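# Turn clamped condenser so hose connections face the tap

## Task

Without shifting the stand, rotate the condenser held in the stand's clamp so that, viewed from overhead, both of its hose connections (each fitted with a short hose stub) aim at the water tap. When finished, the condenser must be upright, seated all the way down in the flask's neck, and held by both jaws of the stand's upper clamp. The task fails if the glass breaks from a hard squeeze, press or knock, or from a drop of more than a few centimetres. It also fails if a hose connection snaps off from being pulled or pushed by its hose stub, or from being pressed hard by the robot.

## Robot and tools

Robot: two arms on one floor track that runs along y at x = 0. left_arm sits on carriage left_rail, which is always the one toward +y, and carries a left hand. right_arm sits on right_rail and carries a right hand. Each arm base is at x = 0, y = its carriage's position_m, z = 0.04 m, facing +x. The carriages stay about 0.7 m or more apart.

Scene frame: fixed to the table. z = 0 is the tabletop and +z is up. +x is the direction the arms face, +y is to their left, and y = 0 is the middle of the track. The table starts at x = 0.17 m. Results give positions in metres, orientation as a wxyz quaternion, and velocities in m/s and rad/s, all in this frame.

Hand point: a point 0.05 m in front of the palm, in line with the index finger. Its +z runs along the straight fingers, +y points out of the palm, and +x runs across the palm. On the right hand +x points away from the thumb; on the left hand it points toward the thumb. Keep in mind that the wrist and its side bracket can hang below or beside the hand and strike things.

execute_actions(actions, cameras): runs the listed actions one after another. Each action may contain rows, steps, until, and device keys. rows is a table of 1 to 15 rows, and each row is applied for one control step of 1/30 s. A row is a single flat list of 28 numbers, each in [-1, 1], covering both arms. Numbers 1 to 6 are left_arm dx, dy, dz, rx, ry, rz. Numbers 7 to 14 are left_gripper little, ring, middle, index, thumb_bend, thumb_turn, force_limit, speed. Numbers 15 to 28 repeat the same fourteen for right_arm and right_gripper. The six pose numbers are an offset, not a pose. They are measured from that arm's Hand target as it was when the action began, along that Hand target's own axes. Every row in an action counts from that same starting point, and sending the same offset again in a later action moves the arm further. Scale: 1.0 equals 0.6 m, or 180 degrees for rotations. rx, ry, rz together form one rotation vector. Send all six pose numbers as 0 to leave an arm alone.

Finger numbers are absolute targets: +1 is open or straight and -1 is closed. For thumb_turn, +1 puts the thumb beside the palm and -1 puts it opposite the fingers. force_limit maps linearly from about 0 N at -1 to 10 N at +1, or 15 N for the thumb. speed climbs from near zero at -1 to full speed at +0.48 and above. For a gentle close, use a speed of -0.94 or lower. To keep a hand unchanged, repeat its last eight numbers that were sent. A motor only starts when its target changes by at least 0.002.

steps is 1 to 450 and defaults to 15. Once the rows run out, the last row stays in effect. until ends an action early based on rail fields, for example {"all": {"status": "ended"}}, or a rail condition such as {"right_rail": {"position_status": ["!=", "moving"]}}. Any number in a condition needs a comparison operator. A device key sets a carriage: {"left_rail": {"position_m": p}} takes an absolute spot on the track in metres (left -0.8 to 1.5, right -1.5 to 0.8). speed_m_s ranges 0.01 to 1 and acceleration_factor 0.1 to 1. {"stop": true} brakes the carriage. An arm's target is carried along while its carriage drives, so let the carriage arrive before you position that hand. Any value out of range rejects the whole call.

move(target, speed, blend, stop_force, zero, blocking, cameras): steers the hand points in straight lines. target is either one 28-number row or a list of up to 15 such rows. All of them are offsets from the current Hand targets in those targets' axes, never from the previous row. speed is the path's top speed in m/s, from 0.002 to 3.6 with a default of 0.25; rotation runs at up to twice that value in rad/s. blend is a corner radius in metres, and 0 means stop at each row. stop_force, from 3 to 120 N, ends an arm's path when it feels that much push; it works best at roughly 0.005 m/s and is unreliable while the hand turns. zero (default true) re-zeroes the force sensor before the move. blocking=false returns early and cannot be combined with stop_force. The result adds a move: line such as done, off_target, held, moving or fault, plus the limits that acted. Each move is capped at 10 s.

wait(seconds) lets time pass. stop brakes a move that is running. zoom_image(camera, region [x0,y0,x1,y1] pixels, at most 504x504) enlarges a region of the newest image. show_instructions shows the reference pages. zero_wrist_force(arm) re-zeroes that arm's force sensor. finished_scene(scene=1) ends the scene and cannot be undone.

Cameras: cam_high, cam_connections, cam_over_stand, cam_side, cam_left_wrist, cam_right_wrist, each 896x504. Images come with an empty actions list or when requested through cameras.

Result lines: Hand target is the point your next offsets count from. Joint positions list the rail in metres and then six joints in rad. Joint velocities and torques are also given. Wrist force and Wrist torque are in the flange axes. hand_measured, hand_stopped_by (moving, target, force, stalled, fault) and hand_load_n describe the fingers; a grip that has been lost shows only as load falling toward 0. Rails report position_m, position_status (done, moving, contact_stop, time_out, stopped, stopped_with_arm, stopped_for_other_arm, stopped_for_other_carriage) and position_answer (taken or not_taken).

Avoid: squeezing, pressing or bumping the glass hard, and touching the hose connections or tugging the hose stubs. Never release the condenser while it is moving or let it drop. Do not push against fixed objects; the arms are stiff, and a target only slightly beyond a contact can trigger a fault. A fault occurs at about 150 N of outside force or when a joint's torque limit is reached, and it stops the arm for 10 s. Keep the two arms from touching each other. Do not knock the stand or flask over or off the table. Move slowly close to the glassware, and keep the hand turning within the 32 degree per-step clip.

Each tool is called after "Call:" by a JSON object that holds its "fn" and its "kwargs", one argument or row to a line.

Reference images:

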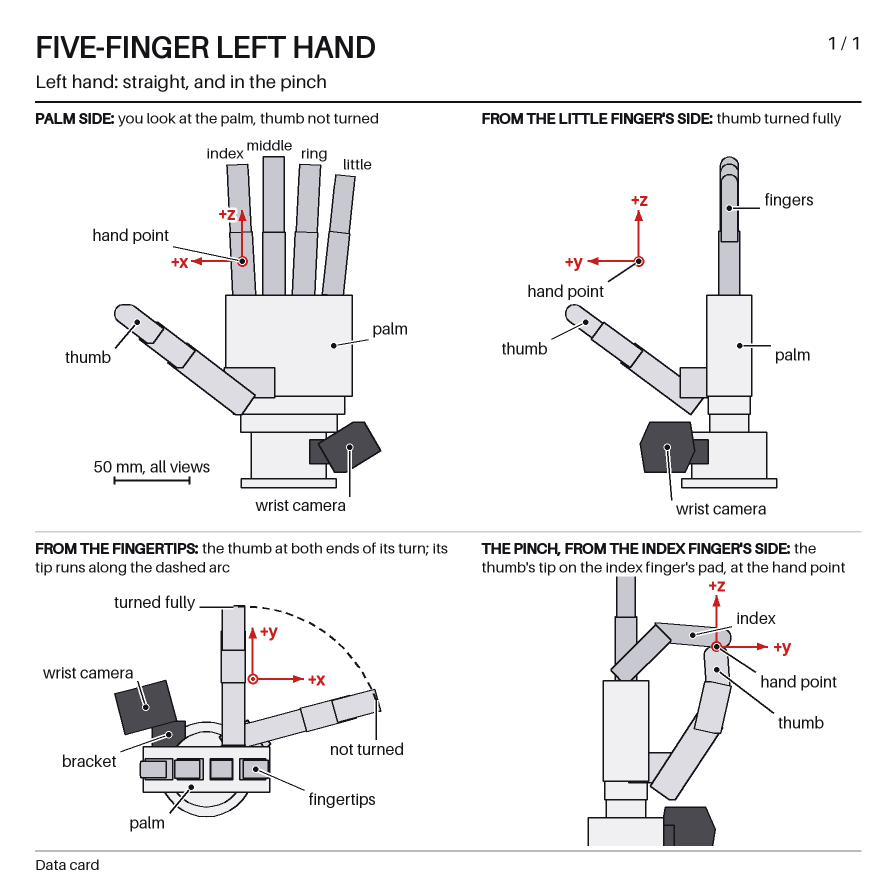

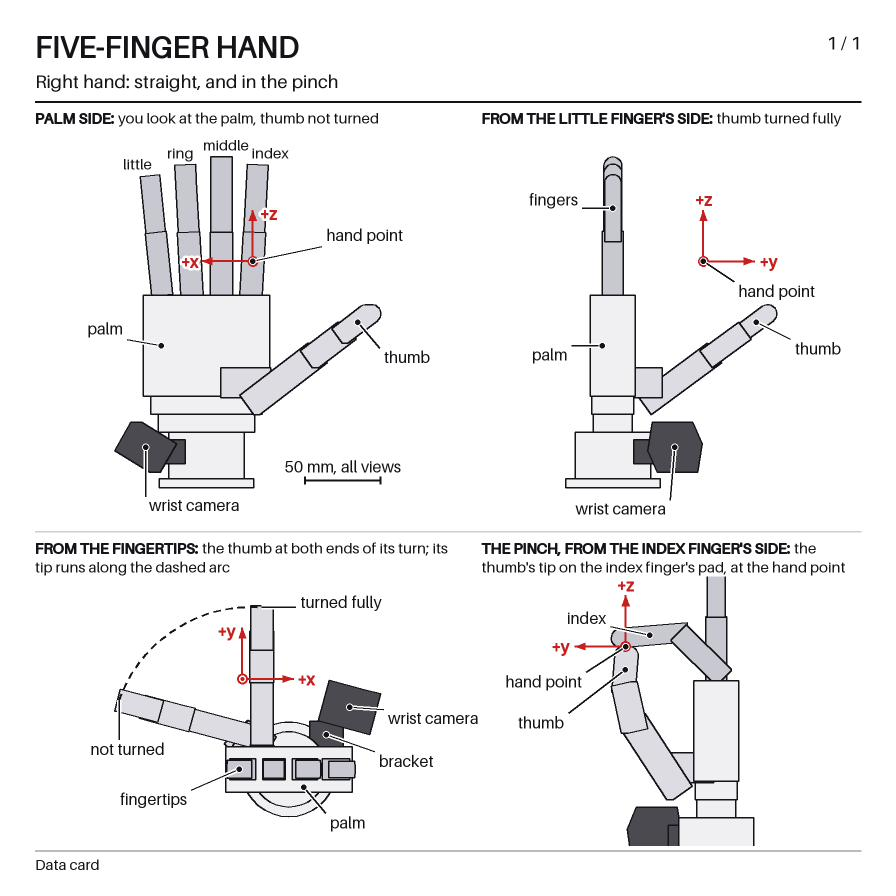

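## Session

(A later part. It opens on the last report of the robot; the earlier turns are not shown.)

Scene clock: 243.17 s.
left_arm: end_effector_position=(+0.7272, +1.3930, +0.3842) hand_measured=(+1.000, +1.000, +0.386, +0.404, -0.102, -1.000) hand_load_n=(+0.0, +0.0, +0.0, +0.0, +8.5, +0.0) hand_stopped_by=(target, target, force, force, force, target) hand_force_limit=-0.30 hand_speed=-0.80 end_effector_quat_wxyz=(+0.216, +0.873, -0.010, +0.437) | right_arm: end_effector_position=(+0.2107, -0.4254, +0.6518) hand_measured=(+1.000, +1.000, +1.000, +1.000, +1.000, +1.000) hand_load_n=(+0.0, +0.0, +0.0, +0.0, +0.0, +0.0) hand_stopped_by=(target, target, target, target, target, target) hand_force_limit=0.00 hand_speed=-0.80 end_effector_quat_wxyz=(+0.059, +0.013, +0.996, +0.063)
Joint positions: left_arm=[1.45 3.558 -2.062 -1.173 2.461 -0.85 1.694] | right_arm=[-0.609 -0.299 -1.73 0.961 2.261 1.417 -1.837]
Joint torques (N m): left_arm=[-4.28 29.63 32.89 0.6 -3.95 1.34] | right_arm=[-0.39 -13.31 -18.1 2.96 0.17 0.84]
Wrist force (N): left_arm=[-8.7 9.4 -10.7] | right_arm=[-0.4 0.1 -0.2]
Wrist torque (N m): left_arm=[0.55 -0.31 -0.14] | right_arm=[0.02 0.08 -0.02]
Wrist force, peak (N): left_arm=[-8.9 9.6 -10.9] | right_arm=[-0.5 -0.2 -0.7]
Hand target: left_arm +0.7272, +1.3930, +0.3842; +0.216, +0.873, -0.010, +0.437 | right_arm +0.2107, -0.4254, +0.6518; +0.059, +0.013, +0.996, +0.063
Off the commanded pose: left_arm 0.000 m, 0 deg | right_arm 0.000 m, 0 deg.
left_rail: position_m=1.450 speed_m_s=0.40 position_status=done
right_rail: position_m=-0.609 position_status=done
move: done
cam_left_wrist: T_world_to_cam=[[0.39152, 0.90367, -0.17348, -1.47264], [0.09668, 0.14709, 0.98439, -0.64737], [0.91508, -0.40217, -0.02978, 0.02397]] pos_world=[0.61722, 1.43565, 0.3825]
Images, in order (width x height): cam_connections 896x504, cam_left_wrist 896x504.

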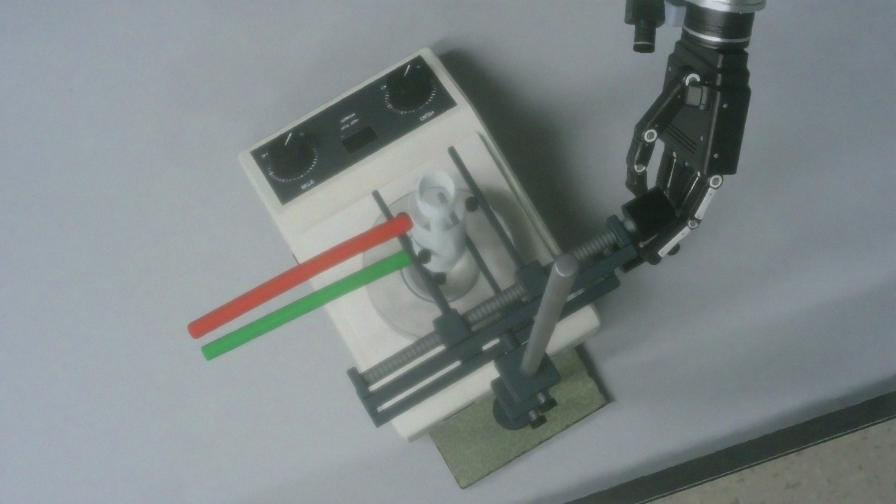

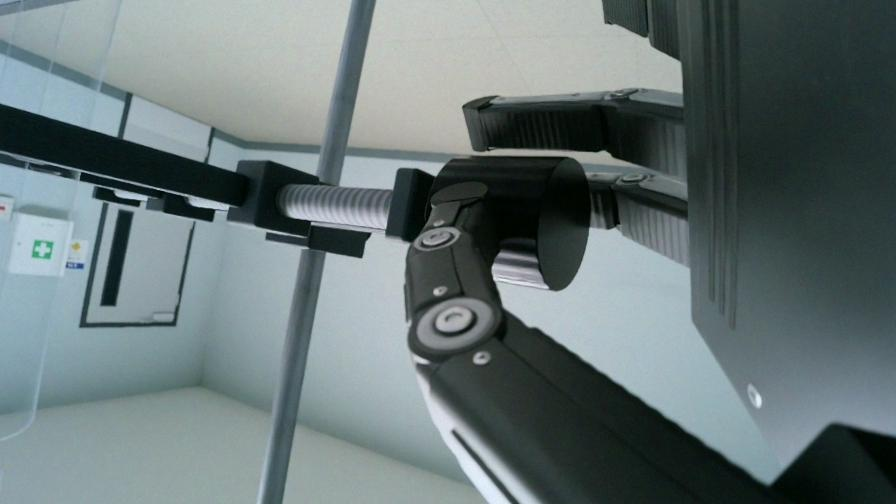

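Call:
{"fn": "execute_actions", "kwargs": {
  "actions": [
    {"rows": [[-0.0008,0.0008,-0.0012,0,0,0, 1,1,-0.3,-0.3,-0.3,-1,-0.3,-0.8, 0,0,0,0,0,0, 1,1,1,1,1,1,0,-0.8]], "steps": 15},
    {"rows": [[0,0,0,0,0,0, 1,1,0.7,0.7,0.4,-1,-0.4,-0.4, 0,0,0,0,0,0, 1,1,1,1,1,1,0,-0.8]], "steps": 20},
    {"rows": [[0,0,0,0,0,0, 1,1,1,1,1,-1,-0.4,-0.1, 0,0,0,0,0,0, 1,1,1,1,1,1,0,-0.8]], "steps": 20}
  ],
  "cameras": ["cam_left_wrist", "cam_connections", "cam_over_stand", "cam_side"]
}}

Call:
{"fn": "zoom_image", "kwargs": {
  "camera": "cam_connections",
  "region": [370, 150, 570, 310]
}}

Scene clock: 246.57 s.
left_arm: end_effector_position=(+0.7262, +1.3928, +0.3844) hand_measured=(+1.000, +1.000, +1.000, +1.000, +1.000, -1.000) hand_load_n=(+0.0, +0.0, +0.0, +0.0, +0.0, +0.0) hand_stopped_by=(target, target, target, target, target, target) hand_force_limit=-0.40 hand_speed=-0.10 end_effector_quat_wxyz=(+0.216, +0.873, -0.010, +0.437) | right_arm: end_effector_position=(+0.2107, -0.4254, +0.6518) hand_measured=(+1.000, +1.000, +1.000, +1.000, +1.000, +1.000) hand_load_n=(+0.0, +0.0, +0.0, +0.0, +0.0, +0.0) hand_stopped_by=(target, target, target, target, target, target) hand_force_limit=0.00 hand_speed=-0.80 end_effector_quat_wxyz=(+0.059, +0.013, +0.996, +0.063)
Joint positions: left_arm=[1.45 3.558 -2.059 -1.176 2.462 -0.85 1.694] | right_arm=[-0.609 -0.299 -1.73 0.961 2.261 1.417 -1.837]
Joint torques (N m): left_arm=[-3.09 51.61 11.43 -2.18 3.17 1.73] | right_arm=[-0.08 -13.57 -18.04 3.08 0.26 0.86]
Wrist force (N): left_arm=[3.3 0.2 1.8] | right_arm=[0.1 0.1 -0.4]
Wrist torque (N m): left_arm=[-0.12 -0.40 0.12] | right_arm=[0.03 0.02 0.00]
Wrist force, peak (N): left_arm=[-8.9 9.7 -10.8] | right_arm=[-0.1 -0.2 -0.9]
Hand target: left_arm +0.7262, +1.3928, +0.3844; +0.216, +0.873, -0.010, +0.437 | right_arm +0.2107, -0.4254, +0.6518; +0.059, +0.013, +0.996, +0.063
Off the commanded pose: left_arm 0.000 m, 0 deg | right_arm 0.000 m, 0 deg.
left_rail: position_m=1.450 speed_m_s=0.40 position_status=done
right_rail: position_m=-0.609 position_status=done
cam_left_wrist: T_world_to_cam=[[0.39147, 0.90367, -0.17356, -1.47199], [0.09689, 0.14708, 0.98437, -0.64755], [0.91507, -0.40217, -0.02998, 0.02489]] pos_world=[0.61622, 1.43545, 0.3827]
Images, in order (width x height): cam_connections 896x504, cam_over_stand 896x504, cam_side 896x504, cam_left_wrist 896x504.

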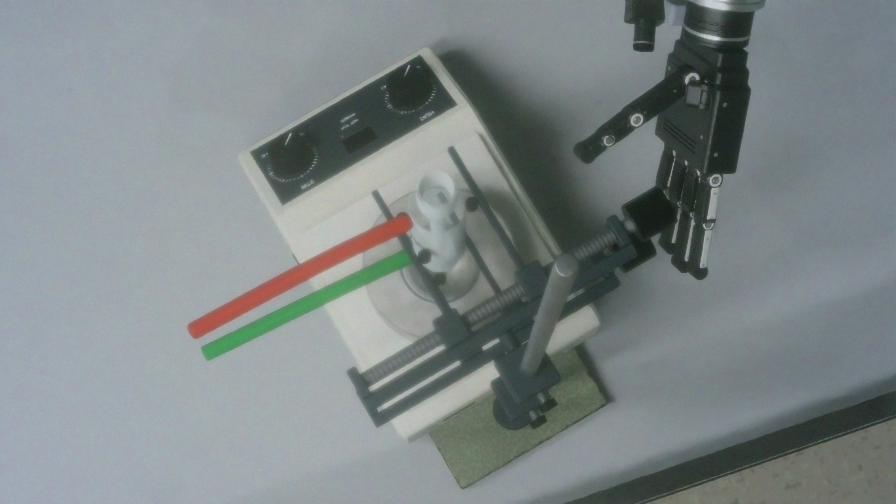

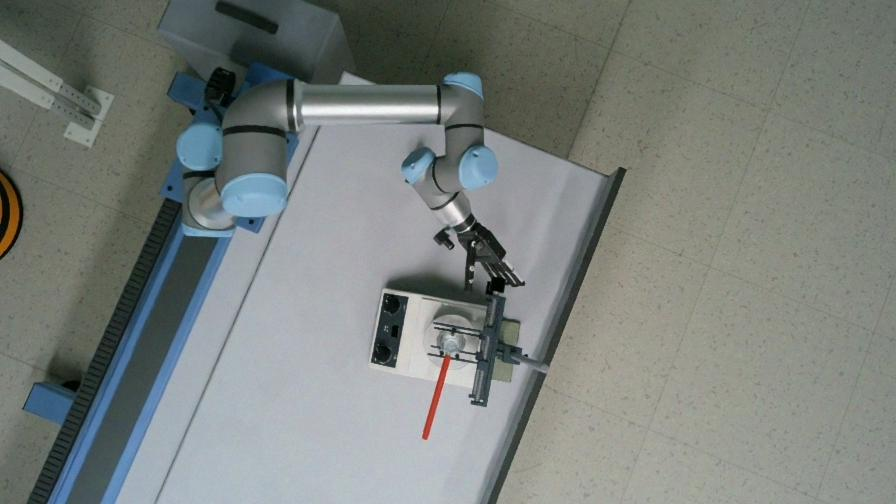

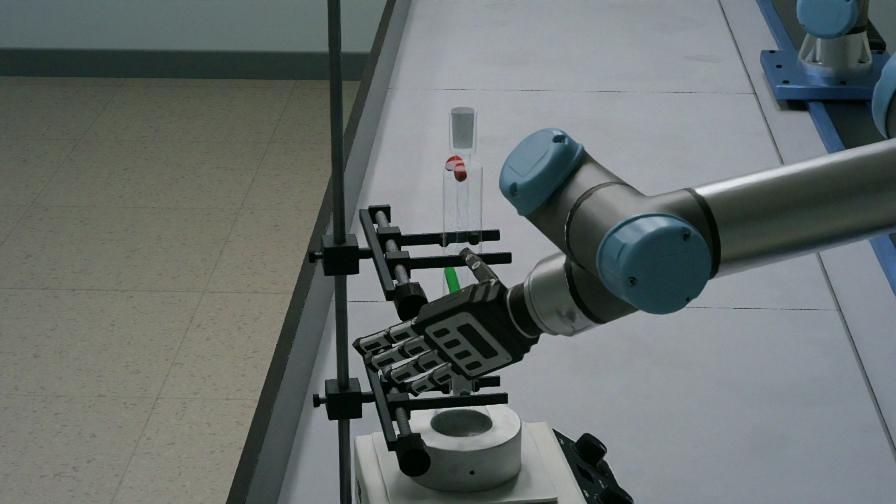

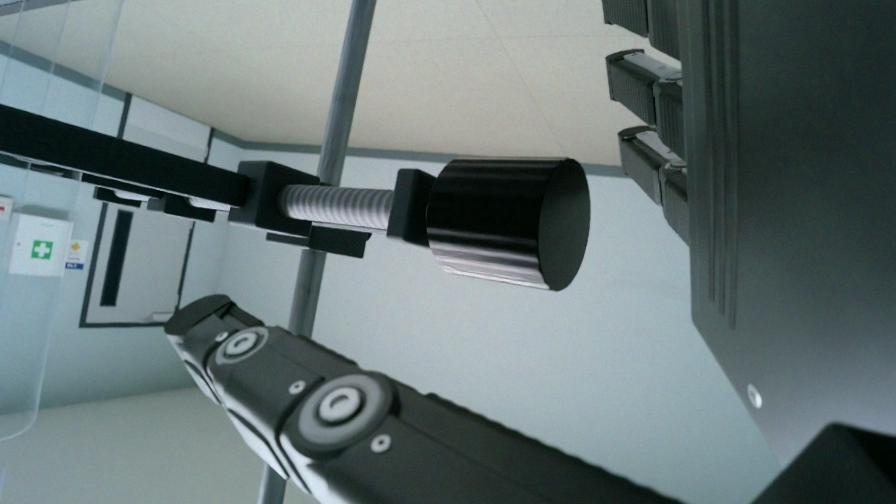

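Scaled by 2.520 from the camera's image (finer frame: 1280x720).

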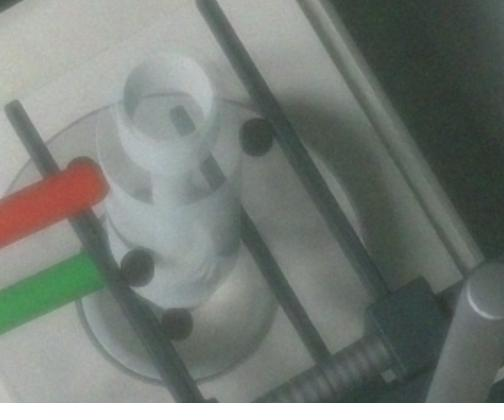

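Call:
{"fn": "move", "kwargs": {
  "target": [0, -0.1365, -0.0956, 0, 0, 0, 1, 1, 1, 1, 1, -1, -0.4, -0.1, 0, 0, 0, 0, 0, 0, 1, 1, 1, 1, 1, 1, 0, -0.8],
  "speed": 0.15,
  "cameras": ["cam_side", "cam_over_stand", "cam_connections", "cam_left_wrist"]
}}

Call:
{"fn": "zoom_image", "kwargs": {
  "camera": "cam_side",
  "region": [300, 80, 620, 504]
}}

Call:
{"fn": "zoom_image", "kwargs": {
  "camera": "cam_side",
  "region": [350, 200, 520, 340]
}}

Scene clock: 248.50 s.
left_arm: end_effector_position=(+0.6996, +1.4891, +0.3842) hand_measured=(+1.000, +1.000, +1.000, +1.000, +1.000, -1.000) hand_load_n=(+0.0, +0.0, +0.0, +0.0, +0.0, +0.5) hand_stopped_by=(target, target, target, target, target, target) hand_force_limit=-0.40 hand_speed=-0.10 end_effector_quat_wxyz=(+0.216, +0.873, -0.010, +0.437) | right_arm: end_effector_position=(+0.2107, -0.4254, +0.6518) hand_measured=(+1.000, +1.000, +1.000, +1.000, +1.000, +1.000) hand_load_n=(+0.0, +0.0, +0.0, +0.0, +0.0, +0.0) hand_stopped_by=(target, target, target, target, target, target) hand_force_limit=0.00 hand_speed=-0.80 end_effector_quat_wxyz=(+0.059, +0.013, +0.996, +0.063)
Joint positions: left_arm=[1.45 3.745 -2.083 -1.167 2.337 -0.725 1.891] | right_arm=[-0.609 -0.299 -1.73 0.961 2.261 1.417 -1.837]
Joint torques (N m): left_arm=[13.22 32.38 26.53 -2.91 3.91 2.9] | right_arm=[-0.07 -13.92 -18.34 3.07 0.17 0.88]
Wrist force (N): left_arm=[3.4 0.5 1.8] | right_arm=[-0.2 -0.2 -0.3]
Wrist torque (N m): left_arm=[-0.06 -0.43 0.12] | right_arm=[-0.03 0.05 -0.02]
Wrist force, peak (N): left_arm=[3.4 1.4 2.4] | right_arm=[-0.3 -0.2 -0.7]
Hand target: left_arm +0.6996, +1.4892, +0.3842; +0.216, +0.873, -0.010, +0.437 | right_arm +0.2107, -0.4254, +0.6518; +0.059, +0.013, +0.996, +0.063
Off the commanded pose: left_arm 0.000 m, 0 deg | right_arm 0.000 m, 0 deg.
left_rail: position_m=1.450 speed_m_s=0.40 position_status=done
right_rail: position_m=-0.609 position_status=done
move: done
cam_left_wrist: T_world_to_cam=[[0.39149, 0.90366, -0.17361, -1.5486], [0.09682, 0.14717, 0.98436, -0.65903], [0.91508, -0.40217, -0.02988, 0.08791]] pos_world=[0.58962, 1.53175, 0.3825]
Images, in order (width x height): cam_connections 896x504, cam_over_stand 896x504, cam_side 896x504, cam_left_wrist 896x504.

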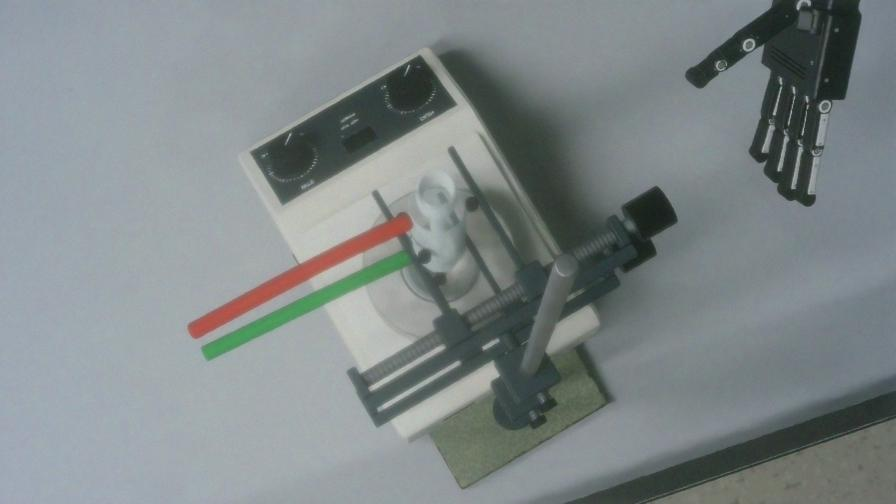

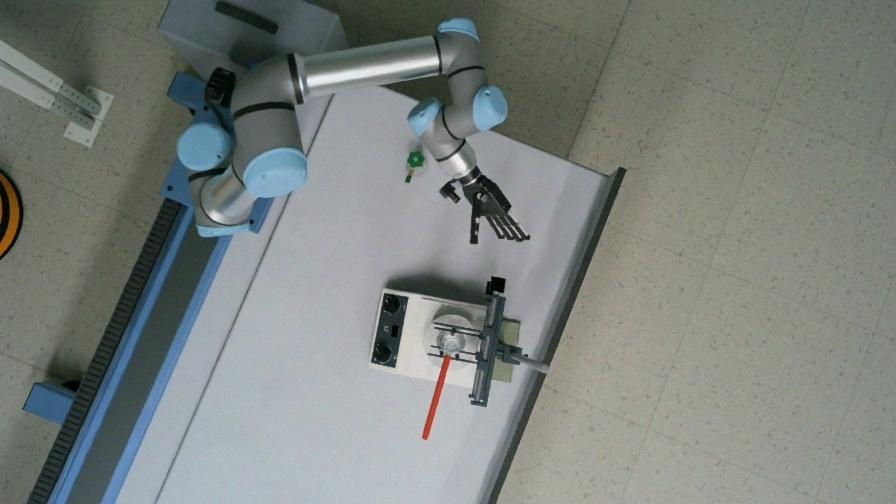

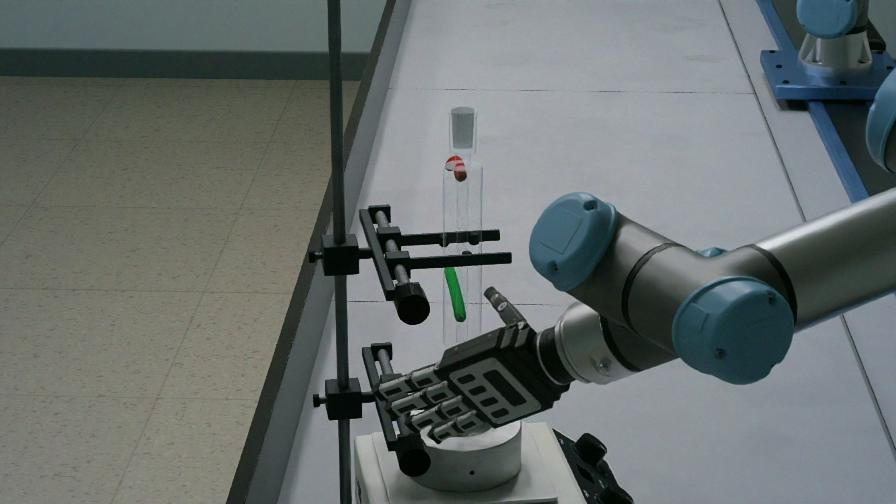

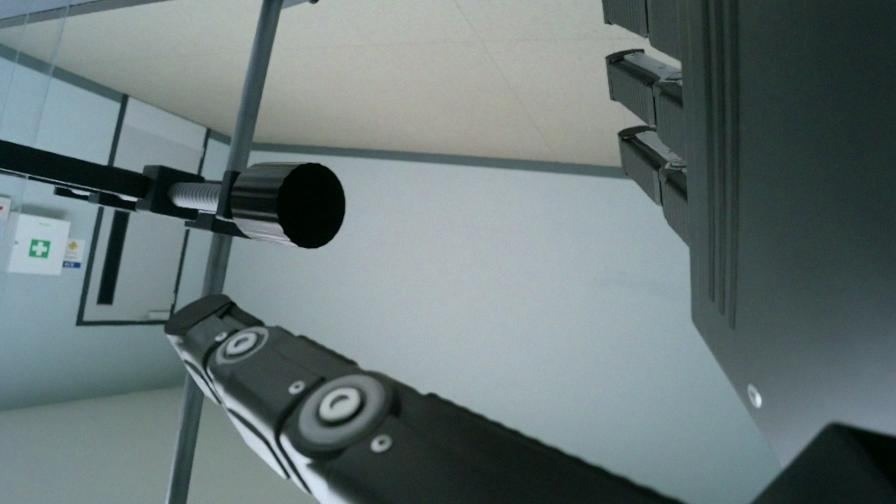

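Scaled by 1.189 from the camera's image (finer frame: 1280x720).

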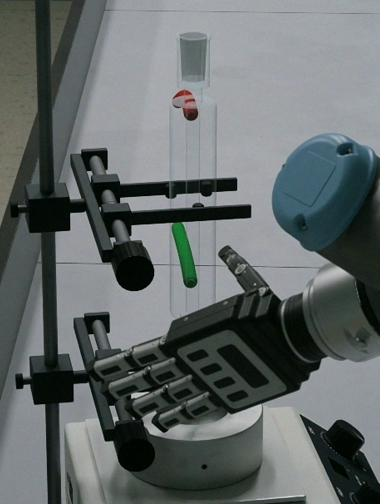

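Scaled by 2.965 from the camera's image (finer frame: 1280x720).

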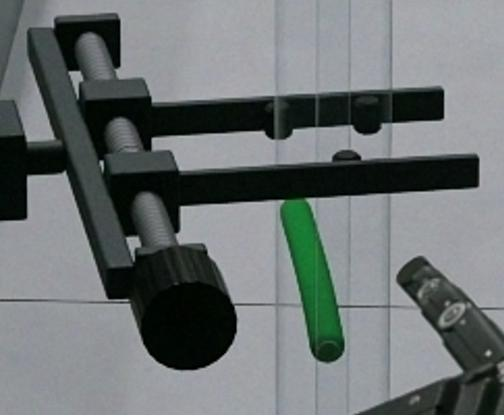

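Call:
{"fn": "move", "kwargs": {
  "target": [-0.0685, 0.199, -0.3283, 0.2970, 0.0424, 0.5449, 1, 1, 1, 1, 1, -1, -0.4, -0.1, 0, 0, 0, 0, 0, 0, 1, 1, 1, 1, 1, 1, 0, -0.8],
  "speed": 0.25
}}

Call:
{"fn": "move", "kwargs": {
  "target": [0, 0, 0, 0, 0, 0.5, 1, 1, 1, 1, 1, -1, -0.4, -0.1, 0, 0, 0, 0, 0, 0, 1, 1, 1, 1, 1, 1, 0, -0.8],
  "speed": 0.25
}}

Call:
{"fn": "execute_actions", "kwargs": {
  "actions": [
    {"left_rail": {"position_m": 1.08}, "steps": 150, "until": {"left_rail": {"position_status": ["!=", "moving"]}}}
  ],
  "cameras": ["cam_over_stand", "cam_side"]
}}

Scene clock: 254.60 s.
left_arm: end_effector_position=(+0.5002, +1.4500, +0.5002) hand_measured=(+1.000, +1.000, +1.000, +1.000, +1.000, -1.000) hand_load_n=(+0.0, +0.0, +0.0, +0.0, +0.0, +0.0) hand_stopped_by=(target, target, target, target, target, target) hand_force_limit=-0.40 hand_speed=-0.10 end_effector_quat_wxyz=(+0.541, -0.543, +0.454, -0.455) | right_arm: end_effector_position=(+0.2107, -0.4254, +0.6518) hand_measured=(+1.000, +1.000, +1.000, +1.000, +1.000, +1.000) hand_load_n=(+0.0, +0.0, +0.0, +0.0, +0.0, +0.0) hand_stopped_by=(target, target, target, target, target, target) hand_force_limit=0.00 hand_speed=-0.80 end_effector_quat_wxyz=(+0.059, +0.013, +0.996, +0.063)
Joint positions: left_arm=[1.45 3.654 -1.145 -1.815 2.959 -1.233 3.14] | right_arm=[-0.609 -0.299 -1.73 0.961 2.261 1.417 -1.837]
Joint torques (N m): left_arm=[11.17 15.76 12.49 2.86 2.31 2.54] | right_arm=[0.07 -13.44 -18.51 3.06 0.24 0.91]
Wrist force (N): left_arm=[0.1 -1.7 2.4] | right_arm=[-0.2 -0.1 -0.3]
Wrist torque (N m): left_arm=[-0.08 -0.13 -0.19] | right_arm=[0.00 0.06 -0.02]
Wrist force, peak (N): left_arm=[3.6 0.5 1.8] | right_arm=[-0.7 -0.2 -0.4]
Hand target: left_arm +0.5002, +1.4500, +0.5002; +0.541, -0.543, +0.454, -0.455 | right_arm +0.2107, -0.4254, +0.6518; +0.059, +0.013, +0.996, +0.063
Off the commanded pose: left_arm 0.000 m, 0 deg | right_arm 0.000 m, 0 deg.
left_rail: position_m=1.450 speed_m_s=0.40 position_status=done
right_rail: position_m=-0.609 position_status=done
move: done

Scene clock: 258.43 s.
left_arm: end_effector_position=(+0.5002, +1.4500, +0.5002) hand_measured=(+1.000, +1.000, +1.000, +1.000, +1.000, -1.000) hand_load_n=(+0.0, +0.0, +0.0, +0.0, +0.0, +0.0) hand_stopped_by=(target, target, target, target, target, target) hand_force_limit=-0.40 hand_speed=-0.10 end_effector_quat_wxyz=(+0.704, -0.063, +0.705, +0.061) | right_arm: end_effector_position=(+0.2107, -0.4254, +0.6518) hand_measured=(+1.000, +1.000, +1.000, +1.000, +1.000, +1.000) hand_load_n=(+0.0, +0.0, -0.5, +0.0, +0.0, +0.0) hand_stopped_by=(target, target, target, target, target, target) hand_force_limit=0.00 hand_speed=-0.80 end_effector_quat_wxyz=(+0.059, +0.013, +0.996, +0.063)
Joint positions: left_arm=[1.45 3.26 -1.233 -1.838 3.07 -1.627 4.71] | right_arm=[-0.609 -0.299 -1.73 0.961 2.261 1.417 -1.837]
Joint torques (N m): left_arm=[-7.61 -3.34 12.3 2.78 -2.71 2.29] | right_arm=[-0.13 -13.83 -18.49 3.09 0.25 0.91]
Wrist force (N): left_arm=[-3.0 -1.2 2.3] | right_arm=[-0.3 0.0 0.0]
Wrist torque (N m): left_arm=[-0.26 0.16 -0.06] | right_arm=[0.00 0.07 -0.02]
Wrist force, peak (N): left_arm=[-3.2 -1.3 2.5] | right_arm=[-0.2 -0.1 -0.8]
Hand target: left_arm +0.5002, +1.4500, +0.5002; +0.704, -0.062, +0.705, +0.061 | right_arm +0.2107, -0.4254, +0.6518; +0.059, +0.013, +0.996, +0.063
Off the commanded pose: left_arm 0.000 m, 0 deg | right_arm 0.000 m, 0 deg.
left_rail: position_m=1.450 speed_m_s=0.40 position_status=done
right_rail: position_m=-0.609 position_status=done
move: done

Scene clock: 260.30 s.
left_arm: end_effector_position=(+0.5002, +1.0800, +0.5002) hand_measured=(+1.000, +1.000, +1.000, +1.000, +1.000, -1.000) hand_load_n=(+0.0, +0.0, +0.0, +0.0, +0.0, +0.0) hand_stopped_by=(target, target, target, target, target, target) hand_force_limit=-0.40 hand_speed=-0.10 end_effector_quat_wxyz=(+0.704, -0.062, +0.705, +0.061) | right_arm: end_effector_position=(+0.2107, -0.4254, +0.6518) hand_measured=(+1.000, +1.000, +1.000, +1.000, +1.000, +1.000) hand_load_n=(+0.0, +0.0, +0.0, +0.0, +0.0, +0.0) hand_stopped_by=(target, target, target, target, target, target) hand_force_limit=0.00 hand_speed=-0.80 end_effector_quat_wxyz=(+0.059, +0.013, +0.996, +0.063)
Joint positions: left_arm=[1.08 3.26 -1.233 -1.838 3.07 -1.627 4.711] | right_arm=[-0.609 -0.299 -1.73 0.961 2.261 1.417 -1.837]
Joint torques (N m): left_arm=[-4.65 0.3 13.23 3.02 -0.96 2.11] | right_arm=[0.19 -14.35 -18.14 3 0.28 0.99]
Wrist force (N): left_arm=[-2.7 -1.2 2.3] | right_arm=[-0.2 -0.2 -0.1]
Wrist torque (N m): left_arm=[-0.26 0.12 -0.05] | right_arm=[-0.04 0.05 -0.02]
Wrist force, peak (N): left_arm=[-3.1 -1.6 2.6] | right_arm=[-0.2 -0.1 -0.8]
Hand target: left_arm +0.5002, +1.0800, +0.5002; +0.704, -0.062, +0.705, +0.061 | right_arm +0.2107, -0.4254, +0.6518; +0.059, +0.013, +0.996, +0.063
Off the commanded pose: left_arm 0.000 m, 0 deg | right_arm 0.000 m, 0 deg.
left_rail: position_m=1.080 speed_m_s=0.40 position_status=done
right_rail: position_m=-0.609 position_status=done

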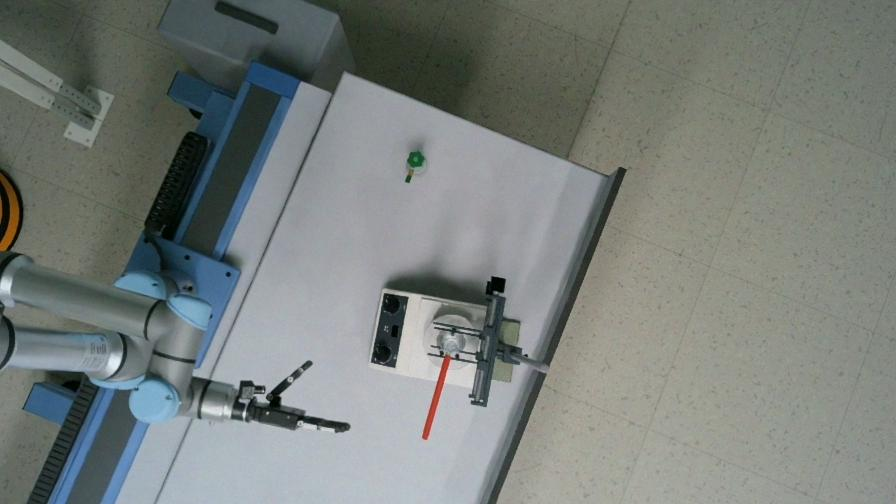

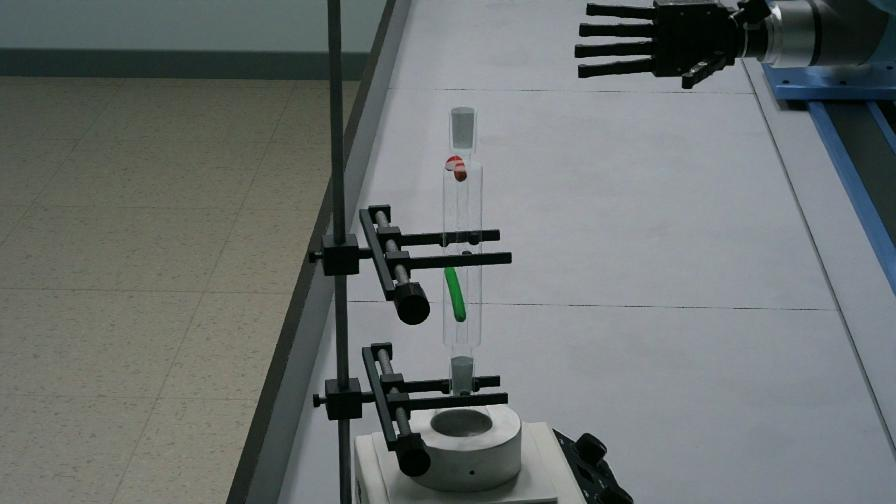

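Call:
{"fn": "move", "kwargs": {
  "target": [0.0287, 0.115, 0.1802, -0.1944, 0, 0, 1, 1, 1, 1, 1, -1, -0.4, -0.1, 0, 0, 0, 0, 0, 0, 1, 1, 1, 1, 1, 1, 0, -0.8],
  "speed": 0.2,
  "cameras": ["cam_left_wrist"]
}}

Scene clock: 263.13 s.
left_arm: end_effector_position=(+0.5946, +1.1667, +0.4828) hand_measured=(+1.000, +1.000, +1.000, +1.000, +1.000, -1.000) hand_load_n=(+0.0, +0.0, -0.5, +0.0, +0.0, +0.0) hand_stopped_by=(target, target, target, target, target, target) hand_force_limit=-0.40 hand_speed=-0.10 end_effector_quat_wxyz=(+0.653, -0.271, +0.654, +0.270) end_effector_velocity=(+0.001, +0.000, +0.002) end_effector_angular_velocity=(+0.000, -0.004, +0.003) | right_arm: end_effector_position=(+0.2107, -0.4254, +0.6518) hand_measured=(+1.000, +1.000, +1.000, +1.000, +1.000, +1.000) hand_load_n=(+0.0, +0.0, +0.0, +0.0, +0.0, +0.5) hand_stopped_by=(target, target, target, target, target, target) hand_force_limit=0.00 hand_speed=-0.80 end_effector_quat_wxyz=(+0.059, +0.013, +0.996, +0.063)
Joint positions: left_arm=[1.08 3.143 -1.732 -1.43 3.16 -2.355 4.71] | right_arm=[-0.609 -0.299 -1.73 0.961 2.261 1.417 -1.837]
Joint velocities: left_arm=[0 0 -0.002 0.006 0 -0.003 0] | right_arm=[within noise]
Joint torques (N m): left_arm=[0.26 17.96 29.71 -0.33 -2.22 -2.35] | right_arm=[-0.11 -14.32 -17.82 3.03 0.23 0.97]
Wrist force (N): left_arm=[-3.1 -1.3 2.2] | right_arm=[-0.3 0.1 -0.4]
Wrist torque (N m): left_arm=[-0.25 0.17 0.04] | right_arm=[0.04 0.07 -0.02]
Wrist force, peak (N): left_arm=[-3.1 -1.5 2.7] | right_arm=[-0.6 0.0 -0.6]
Hand target: left_arm +0.5946, +1.1667, +0.4828; +0.653, -0.271, +0.654, +0.270 | right_arm +0.2107, -0.4254, +0.6518; +0.059, +0.013, +0.996, +0.063
Off the commanded pose: left_arm 0.000 m, 0 deg | right_arm 0.000 m, 0 deg.
left_rail: position_m=1.080 speed_m_s=0.40 position_status=done
right_rail: position_m=-0.609 position_status=done
move: done
cam_left_wrist: T_world_to_cam=[[0.70866, -0.65426, -0.26412, 0.47362], [-0.50313, -0.20617, -0.83926, 0.95094], [0.49464, 0.72763, -0.47528, -0.79579]] pos_world=[0.53644, 1.08496, 0.54496]

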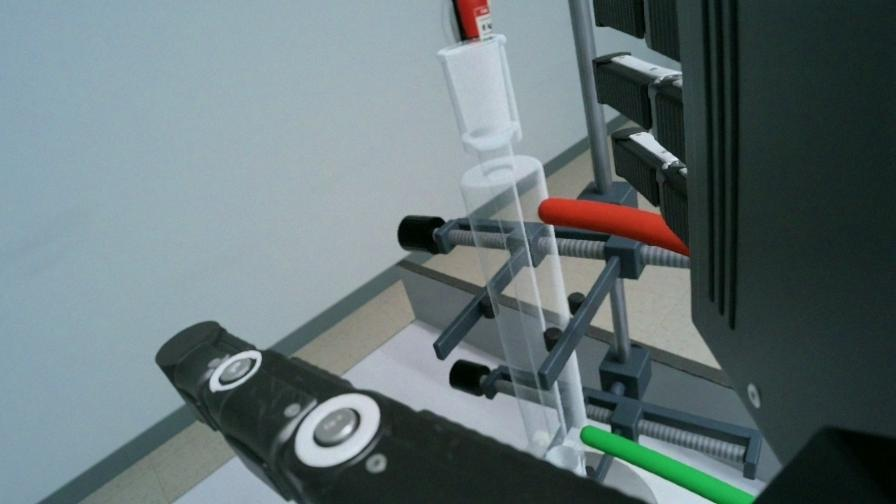

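Call:
{"fn": "zoom_image", "kwargs": {
  "camera": "cam_left_wrist",
  "region": [400, 20, 700, 480]
}}

Call:
{"fn": "move", "kwargs": {
  "target": [0, 0, 0.2, 0, 0, 0, 1, 1, 1, 1, 1, -1, -0.4, -0.1, 0, 0, 0, 0, 0, 0, 1, 1, 1, 1, 1, 1, 0, -0.8],
  "speed": 0.1,
  "stop_force": 5,
  "cameras": ["cam_left_wrist", "cam_connections"]
}}

Scaled by 1.096 from the camera's image (finer frame: 1280x720).

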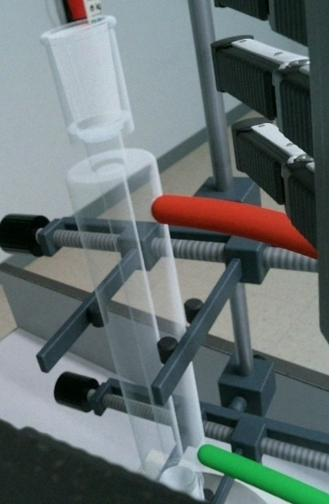

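Scene clock: 265.80 s.
left_arm: end_effector_position=(+0.6794, +1.2516, +0.4825) hand_measured=(+1.000, +1.000, +1.000, +1.000, +1.000, -1.000) hand_load_n=(+0.0, +0.0, +0.0, +0.0, +0.0, +0.0) hand_stopped_by=(target, target, target, target, target, target) hand_force_limit=-0.40 hand_speed=-0.10 end_effector_quat_wxyz=(+0.653, -0.271, +0.654, +0.270) | right_arm: end_effector_position=(+0.2107, -0.4254, +0.6518) hand_measured=(+1.000, +1.000, +1.000, +1.000, +1.000, +1.000) hand_load_n=(+0.0, +0.0, +0.0, +0.0, +0.0, +0.0) hand_stopped_by=(target, target, target, target, target, target) hand_force_limit=0.00 hand_speed=-0.80 end_effector_quat_wxyz=(+0.059, +0.013, +0.996, +0.063)
Joint positions: left_arm=[1.08 3.3 -1.904 -1.214 3.115 -2.198 4.71] | right_arm=[-0.609 -0.299 -1.73 0.961 2.261 1.417 -1.837]
Joint torques (N m): left_arm=[12.38 27.15 30.04 -0.04 2.48 -2.24] | right_arm=[0.08 -14.05 -18.41 3.06 0.28 0.98]
Wrist force (N): left_arm=[-3.1 -1.2 2.5] | right_arm=[-0.5 0.0 -0.6]
Wrist torque (N m): left_arm=[-0.27 0.20 -0.02] | right_arm=[0.03 0.11 -0.03]
Wrist force, peak (N): left_arm=[-3.2 -1.0 2.7] | right_arm=[0.0 0.0 -0.8]
Hand target: left_arm +0.6794, +1.2516, +0.4825; +0.653, -0.271, +0.654, +0.270 | right_arm +0.2107, -0.4254, +0.6518; +0.059, +0.013, +0.996, +0.063
Off the commanded pose: left_arm 0.000 m, 0 deg | right_arm 0.000 m, 0 deg.
left_rail: position_m=1.080 speed_m_s=0.40 position_status=done
right_rail: position_m=-0.609 position_status=done
move: done
cam_left_wrist: T_world_to_cam=[[0.70886, -0.65403, -0.26413, 0.46854], [-0.50307, -0.2063, -0.83927, 1.01103], [0.49441, 0.72779, -0.47526, -0.89977]] pos_world=[0.62134, 1.16986, 0.54466]
Images, in order (width x height): cam_connections 896x504, cam_left_wrist 896x504.

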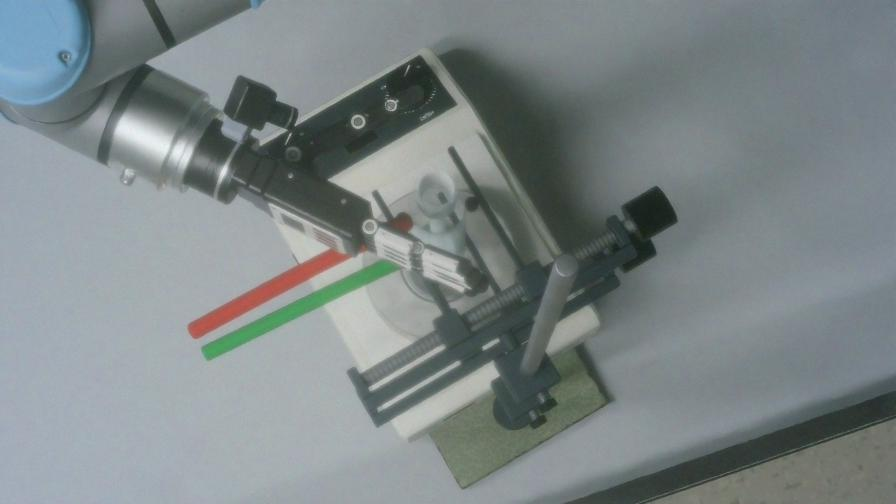

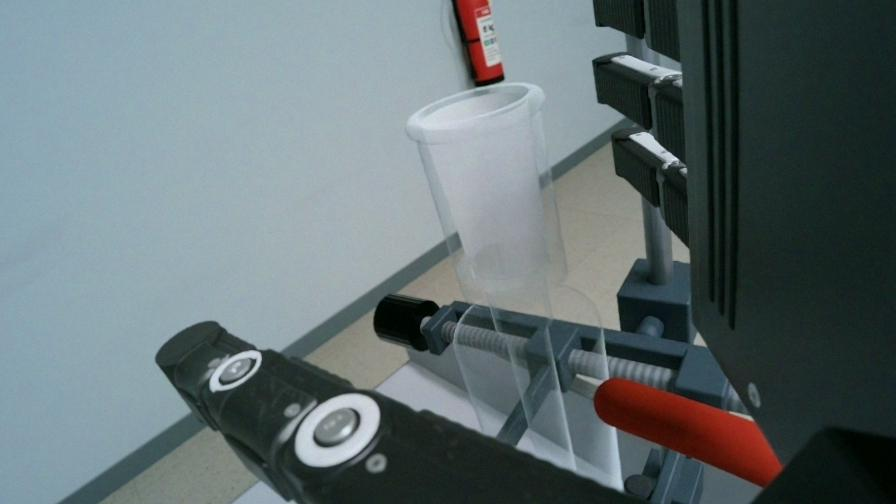

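Call:
{"fn": "execute_actions", "kwargs": {
  "actions": [
    {"rows": [[0,0,0,0,0,0, 1,1,0.45,0.45,0.3,-1,-0.7,-0.5, 0,0,0,0,0,0, 1,1,1,1,1,1,0,-0.8]], "steps": 35},
    {"rows": [[0,0,0,0,0,0, 1,1,-0.5,-0.5,-0.5,-1,-0.7,-0.88, 0,0,0,0,0,0, 1,1,1,1,1,1,0,-0.8]], "steps": 100}
  ]
}}

Scene clock: 270.97 s.
left_arm: end_effector_position=(+0.6794, +1.2516, +0.4825) hand_measured=(+1.000, +1.000, +0.130, +0.150, +0.114, -1.000) hand_load_n=(+0.0, +0.0, +4.5, +1.0, +3.0, +0.5) hand_stopped_by=(target, target, force, force, force, target) hand_force_limit=-0.70 hand_speed=-0.88 end_effector_quat_wxyz=(+0.653, -0.271, +0.654, +0.270) | right_arm: end_effector_position=(+0.2107, -0.4254, +0.6518) hand_measured=(+1.000, +1.000, +1.000, +1.000, +1.000, +1.000) hand_load_n=(+0.0, +0.0, +0.0, +0.0, +0.0, +0.5) hand_stopped_by=(target, target, target, target, target, target) hand_force_limit=0.00 hand_speed=-0.80 end_effector_quat_wxyz=(+0.059, +0.013, +0.996, +0.063)
Joint positions: left_arm=[1.08 3.3 -1.904 -1.214 3.115 -2.198 4.71] | right_arm=[-0.609 -0.299 -1.73 0.961 2.261 1.417 -1.837]
Joint torques (N m): left_arm=[5.52 39.15 29.06 1.37 -1.65 -1.55] | right_arm=[-0.17 -14.61 -18.71 3 0.25 0.99]
Wrist force (N): left_arm=[-3.6 -2.6 6.8] | right_arm=[-0.3 -0.2 -0.3]
Wrist torque (N m): left_arm=[-0.39 0.32 0.00] | right_arm=[-0.01 0.06 -0.03]
Wrist force, peak (N): left_arm=[-3.8 -2.9 7.4] | right_arm=[-0.6 -0.3 -0.5]
Hand target: left_arm +0.6794, +1.2516, +0.4825; +0.653, -0.271, +0.654, +0.270 | right_arm +0.2107, -0.4254, +0.6518; +0.059, +0.013, +0.996, +0.063
Off the commanded pose: left_arm 0.000 m, 0 deg | right_arm 0.000 m, 0 deg.
left_rail: position_m=1.080 speed_m_s=0.40 position_status=done
right_rail: position_m=-0.609 position_status=done

Call:
{"fn": "execute_actions", "kwargs": {
  "actions": [
    {"rows": [[0,0,0.0005,0,0,0, 1,1,-0.55,-0.55,-0.55,-1,-0.4,-0.85, 0,0,0,0,0,0, 1,1,1,1,1,1,0,-0.8]], "steps": 40}
  ]
}}

Call:
{"fn": "move", "kwargs": {
  "target": [0, 0.0033, 0.0037, 0.0556, 0, 0, 1, 1, -0.55, -0.55, -0.55, -1, -0.4, -0.85, 0, 0, 0, 0, 0, 0, 1, 1, 1, 1, 1, 1, 0, -0.8],
  "speed": 0.05,
  "cameras": ["cam_left_wrist", "cam_connections"]
}}

Call:
{"fn": "zoom_image", "kwargs": {
  "camera": "cam_connections",
  "region": [170, 280, 320, 380]
}}

Scene clock: 272.90 s.
left_arm: end_effector_position=(+0.6797, +1.2518, +0.4825) hand_measured=(+1.000, +1.000, +0.130, +0.138, +0.104, -1.000) hand_load_n=(+0.0, +0.0, +3.5, +4.0, +5.5, +0.5) hand_stopped_by=(target, target, force, force, force, target) hand_force_limit=-0.40 hand_speed=-0.85 end_effector_quat_wxyz=(+0.653, -0.271, +0.654, +0.270) | right_arm: end_effector_position=(+0.2107, -0.4254, +0.6518) hand_measured=(+1.000, +1.000, +1.000, +1.000, +1.000, +1.000) hand_load_n=(+0.0, +0.0, +0.0, +0.0, +0.0, +0.0) hand_stopped_by=(target, target, target, target, target, target) hand_force_limit=0.00 hand_speed=-0.80 end_effector_quat_wxyz=(+0.059, +0.013, +0.996, +0.063)
Joint positions: left_arm=[1.08 3.3 -1.904 -1.213 3.115 -2.198 4.71] | right_arm=[-0.609 -0.299 -1.73 0.961 2.261 1.417 -1.837]
Joint torques (N m): left_arm=[11.88 28.19 29.99 -0.4 1.96 -1.24] | right_arm=[-0.29 -14.14 -18.76 3.11 0.23 0.97]
Wrist force (N): left_arm=[-3.3 -2.4 5.6] | right_arm=[-0.2 0.2 -0.3]
Wrist torque (N m): left_arm=[-0.31 0.31 -0.04] | right_arm=[0.03 0.04 0.00]
Wrist force, peak (N): left_arm=[-3.8 -2.7 6.9] | right_arm=[-0.5 0.1 -0.7]
Hand target: left_arm +0.6797, +1.2518, +0.4825; +0.653, -0.271, +0.654, +0.270 | right_arm +0.2107, -0.4254, +0.6518; +0.059, +0.013, +0.996, +0.063
Off the commanded pose: left_arm 0.000 m, 0 deg | right_arm 0.000 m, 0 deg.
left_rail: position_m=1.080 speed_m_s=0.40 position_status=done
right_rail: position_m=-0.609 position_status=done

Scene clock: 275.17 s.
left_arm: end_effector_position=(+0.6798, +1.2548, +0.4825) hand_measured=(+1.000, +1.000, +0.130, +0.138, +0.104, -1.000) hand_load_n=(+0.0, +0.0, +3.5, +4.0, +0.5, +0.0) hand_stopped_by=(target, target, force, force, force, target) hand_force_limit=-0.40 hand_speed=-0.85 end_effector_quat_wxyz=(+0.674, -0.213, +0.675, +0.212) | right_arm: end_effector_position=(+0.2107, -0.4254, +0.6518) hand_measured=(+1.000, +1.000, +1.000, +1.000, +1.000, +1.000) hand_load_n=(+0.0, +0.0, +0.0, +0.0, +0.0, +0.0) hand_stopped_by=(target, target, target, target, target, target) hand_force_limit=0.00 hand_speed=-0.80 end_effector_quat_wxyz=(+0.059, +0.013, +0.996, +0.063)
Joint positions: left_arm=[1.08 3.371 -1.808 -1.338 3.145 -1.953 4.711] | right_arm=[-0.609 -0.299 -1.73 0.961 2.261 1.417 -1.837]
Joint torques (N m): left_arm=[5.34 47.81 13.09 1.77 2.96 2.09] | right_arm=[0.48 -14.07 -18.51 3.06 0.28 0.98]
Wrist force (N): left_arm=[-4.0 3.2 14.4] | right_arm=[-0.1 -0.2 0.1]
Wrist torque (N m): left_arm=[-0.42 0.45 -0.12] | right_arm=[-0.05 0.03 -0.02]
Wrist force, peak (N): left_arm=[-4.0 3.2 14.6] | right_arm=[-0.4 0.1 -0.7]
Hand target: left_arm +0.6798, +1.2548, +0.4825; +0.674, -0.213, +0.675, +0.212 | right_arm +0.2107, -0.4254, +0.6518; +0.059, +0.013, +0.996, +0.063
Off the commanded pose: left_arm 0.000 m, 0 deg | right_arm 0.000 m, 0 deg.
left_rail: position_m=1.080 speed_m_s=0.40 position_status=done
right_rail: position_m=-0.609 position_status=done
move: done
cam_left_wrist: T_world_to_cam=[[0.58464, -0.76721, -0.26378, 0.69671], [-0.53102, -0.11606, -0.83937, 0.91771], [0.61336, 0.6308, -0.47526, -0.86147]] pos_world=[0.60839, 1.18446, 0.54466]
Images, in order (width x height): cam_connections 896x504, cam_left_wrist 896x504.

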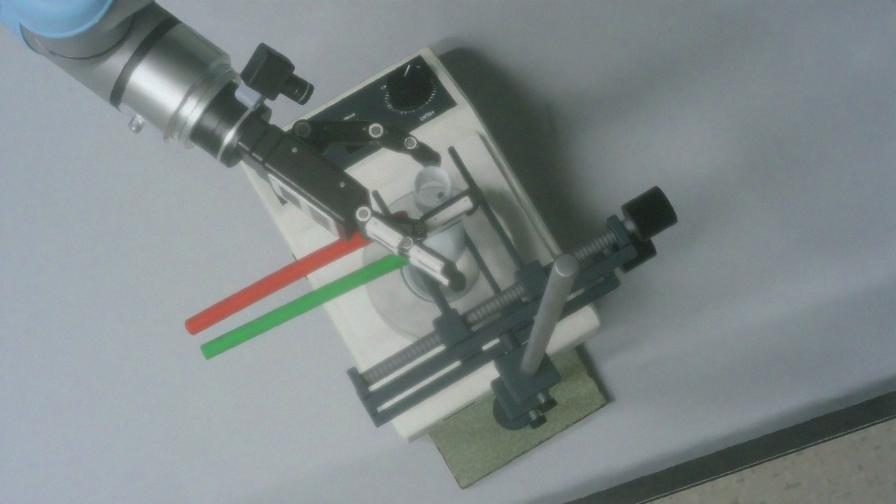

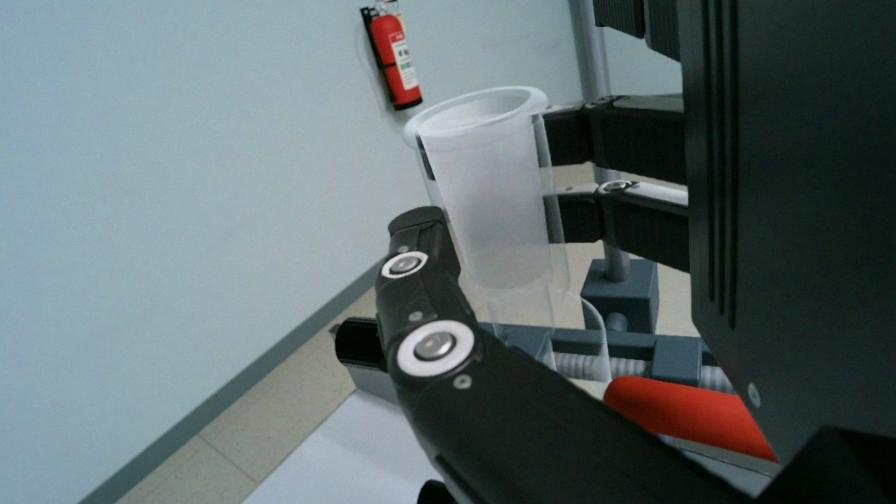

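Scaled by 3.360 from the camera's image (finer frame: 1280x720).

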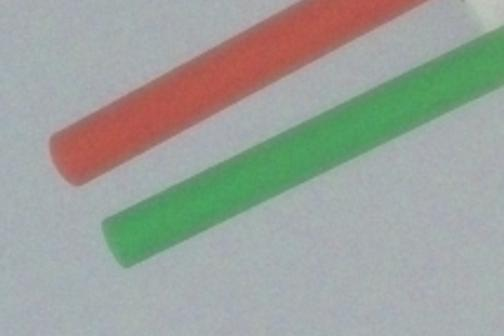

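Call:
{"fn": "execute_actions", "kwargs": {
  "actions": [
    {"rows": [[0,0.0008,0.0018,0,0,0, 1,1,-0.55,-0.55,-0.55,-1,-0.4,-0.85, 0,0,0,0,0,0, 1,1,1,1,1,1,0,-0.8]], "steps": 15}
  ]
}}

Scene clock: 277.00 s.
left_arm: end_effector_position=(+0.6804, +1.2558, +0.4825) hand_measured=(+1.000, +1.000, +0.128, +0.138, +0.104, -1.000) hand_load_n=(+0.0, +0.0, +2.0, +2.0, +1.5, +0.0) hand_stopped_by=(target, target, force, force, force, target) hand_force_limit=-0.40 hand_speed=-0.85 end_effector_quat_wxyz=(+0.674, -0.213, +0.675, +0.212) | right_arm: end_effector_position=(+0.2107, -0.4254, +0.6518) hand_measured=(+1.000, +1.000, +1.000, +1.000, +1.000, +1.000) hand_load_n=(+0.0, +0.0, +0.0, +0.0, +0.0, +0.0) hand_stopped_by=(target, target, target, target, target, target) hand_force_limit=0.00 hand_speed=-0.80 end_effector_quat_wxyz=(+0.059, +0.013, +0.996, +0.063)
Joint positions: left_arm=[1.08 3.373 -1.81 -1.337 3.144 -1.951 4.711] | right_arm=[-0.609 -0.299 -1.73 0.961 2.261 1.417 -1.837]
Joint torques (N m): left_arm=[11.55 24.8 31.04 0.14 2.43 2.04] | right_arm=[-0.12 -14.74 -18.39 2.98 0.29 1.01]
Wrist force (N): left_arm=[-1.6 -0.5 5.4] | right_arm=[-0.3 0.0 0.0]
Wrist torque (N m): left_arm=[-0.31 0.23 0.00] | right_arm=[-0.02 0.06 -0.02]
Wrist force, peak (N): left_arm=[-3.7 3.2 14.7] | right_arm=[-0.5 -0.3 -0.7]
Hand target: left_arm +0.6804, +1.2558, +0.4825; +0.674, -0.213, +0.675, +0.212 | right_arm +0.2107, -0.4254, +0.6518; +0.059, +0.013, +0.996, +0.063
Off the commanded pose: left_arm 0.000 m, 0 deg | right_arm 0.000 m, 0 deg.
left_rail: position_m=1.080 speed_m_s=0.40 position_status=done
right_rail: position_m=-0.609 position_status=done


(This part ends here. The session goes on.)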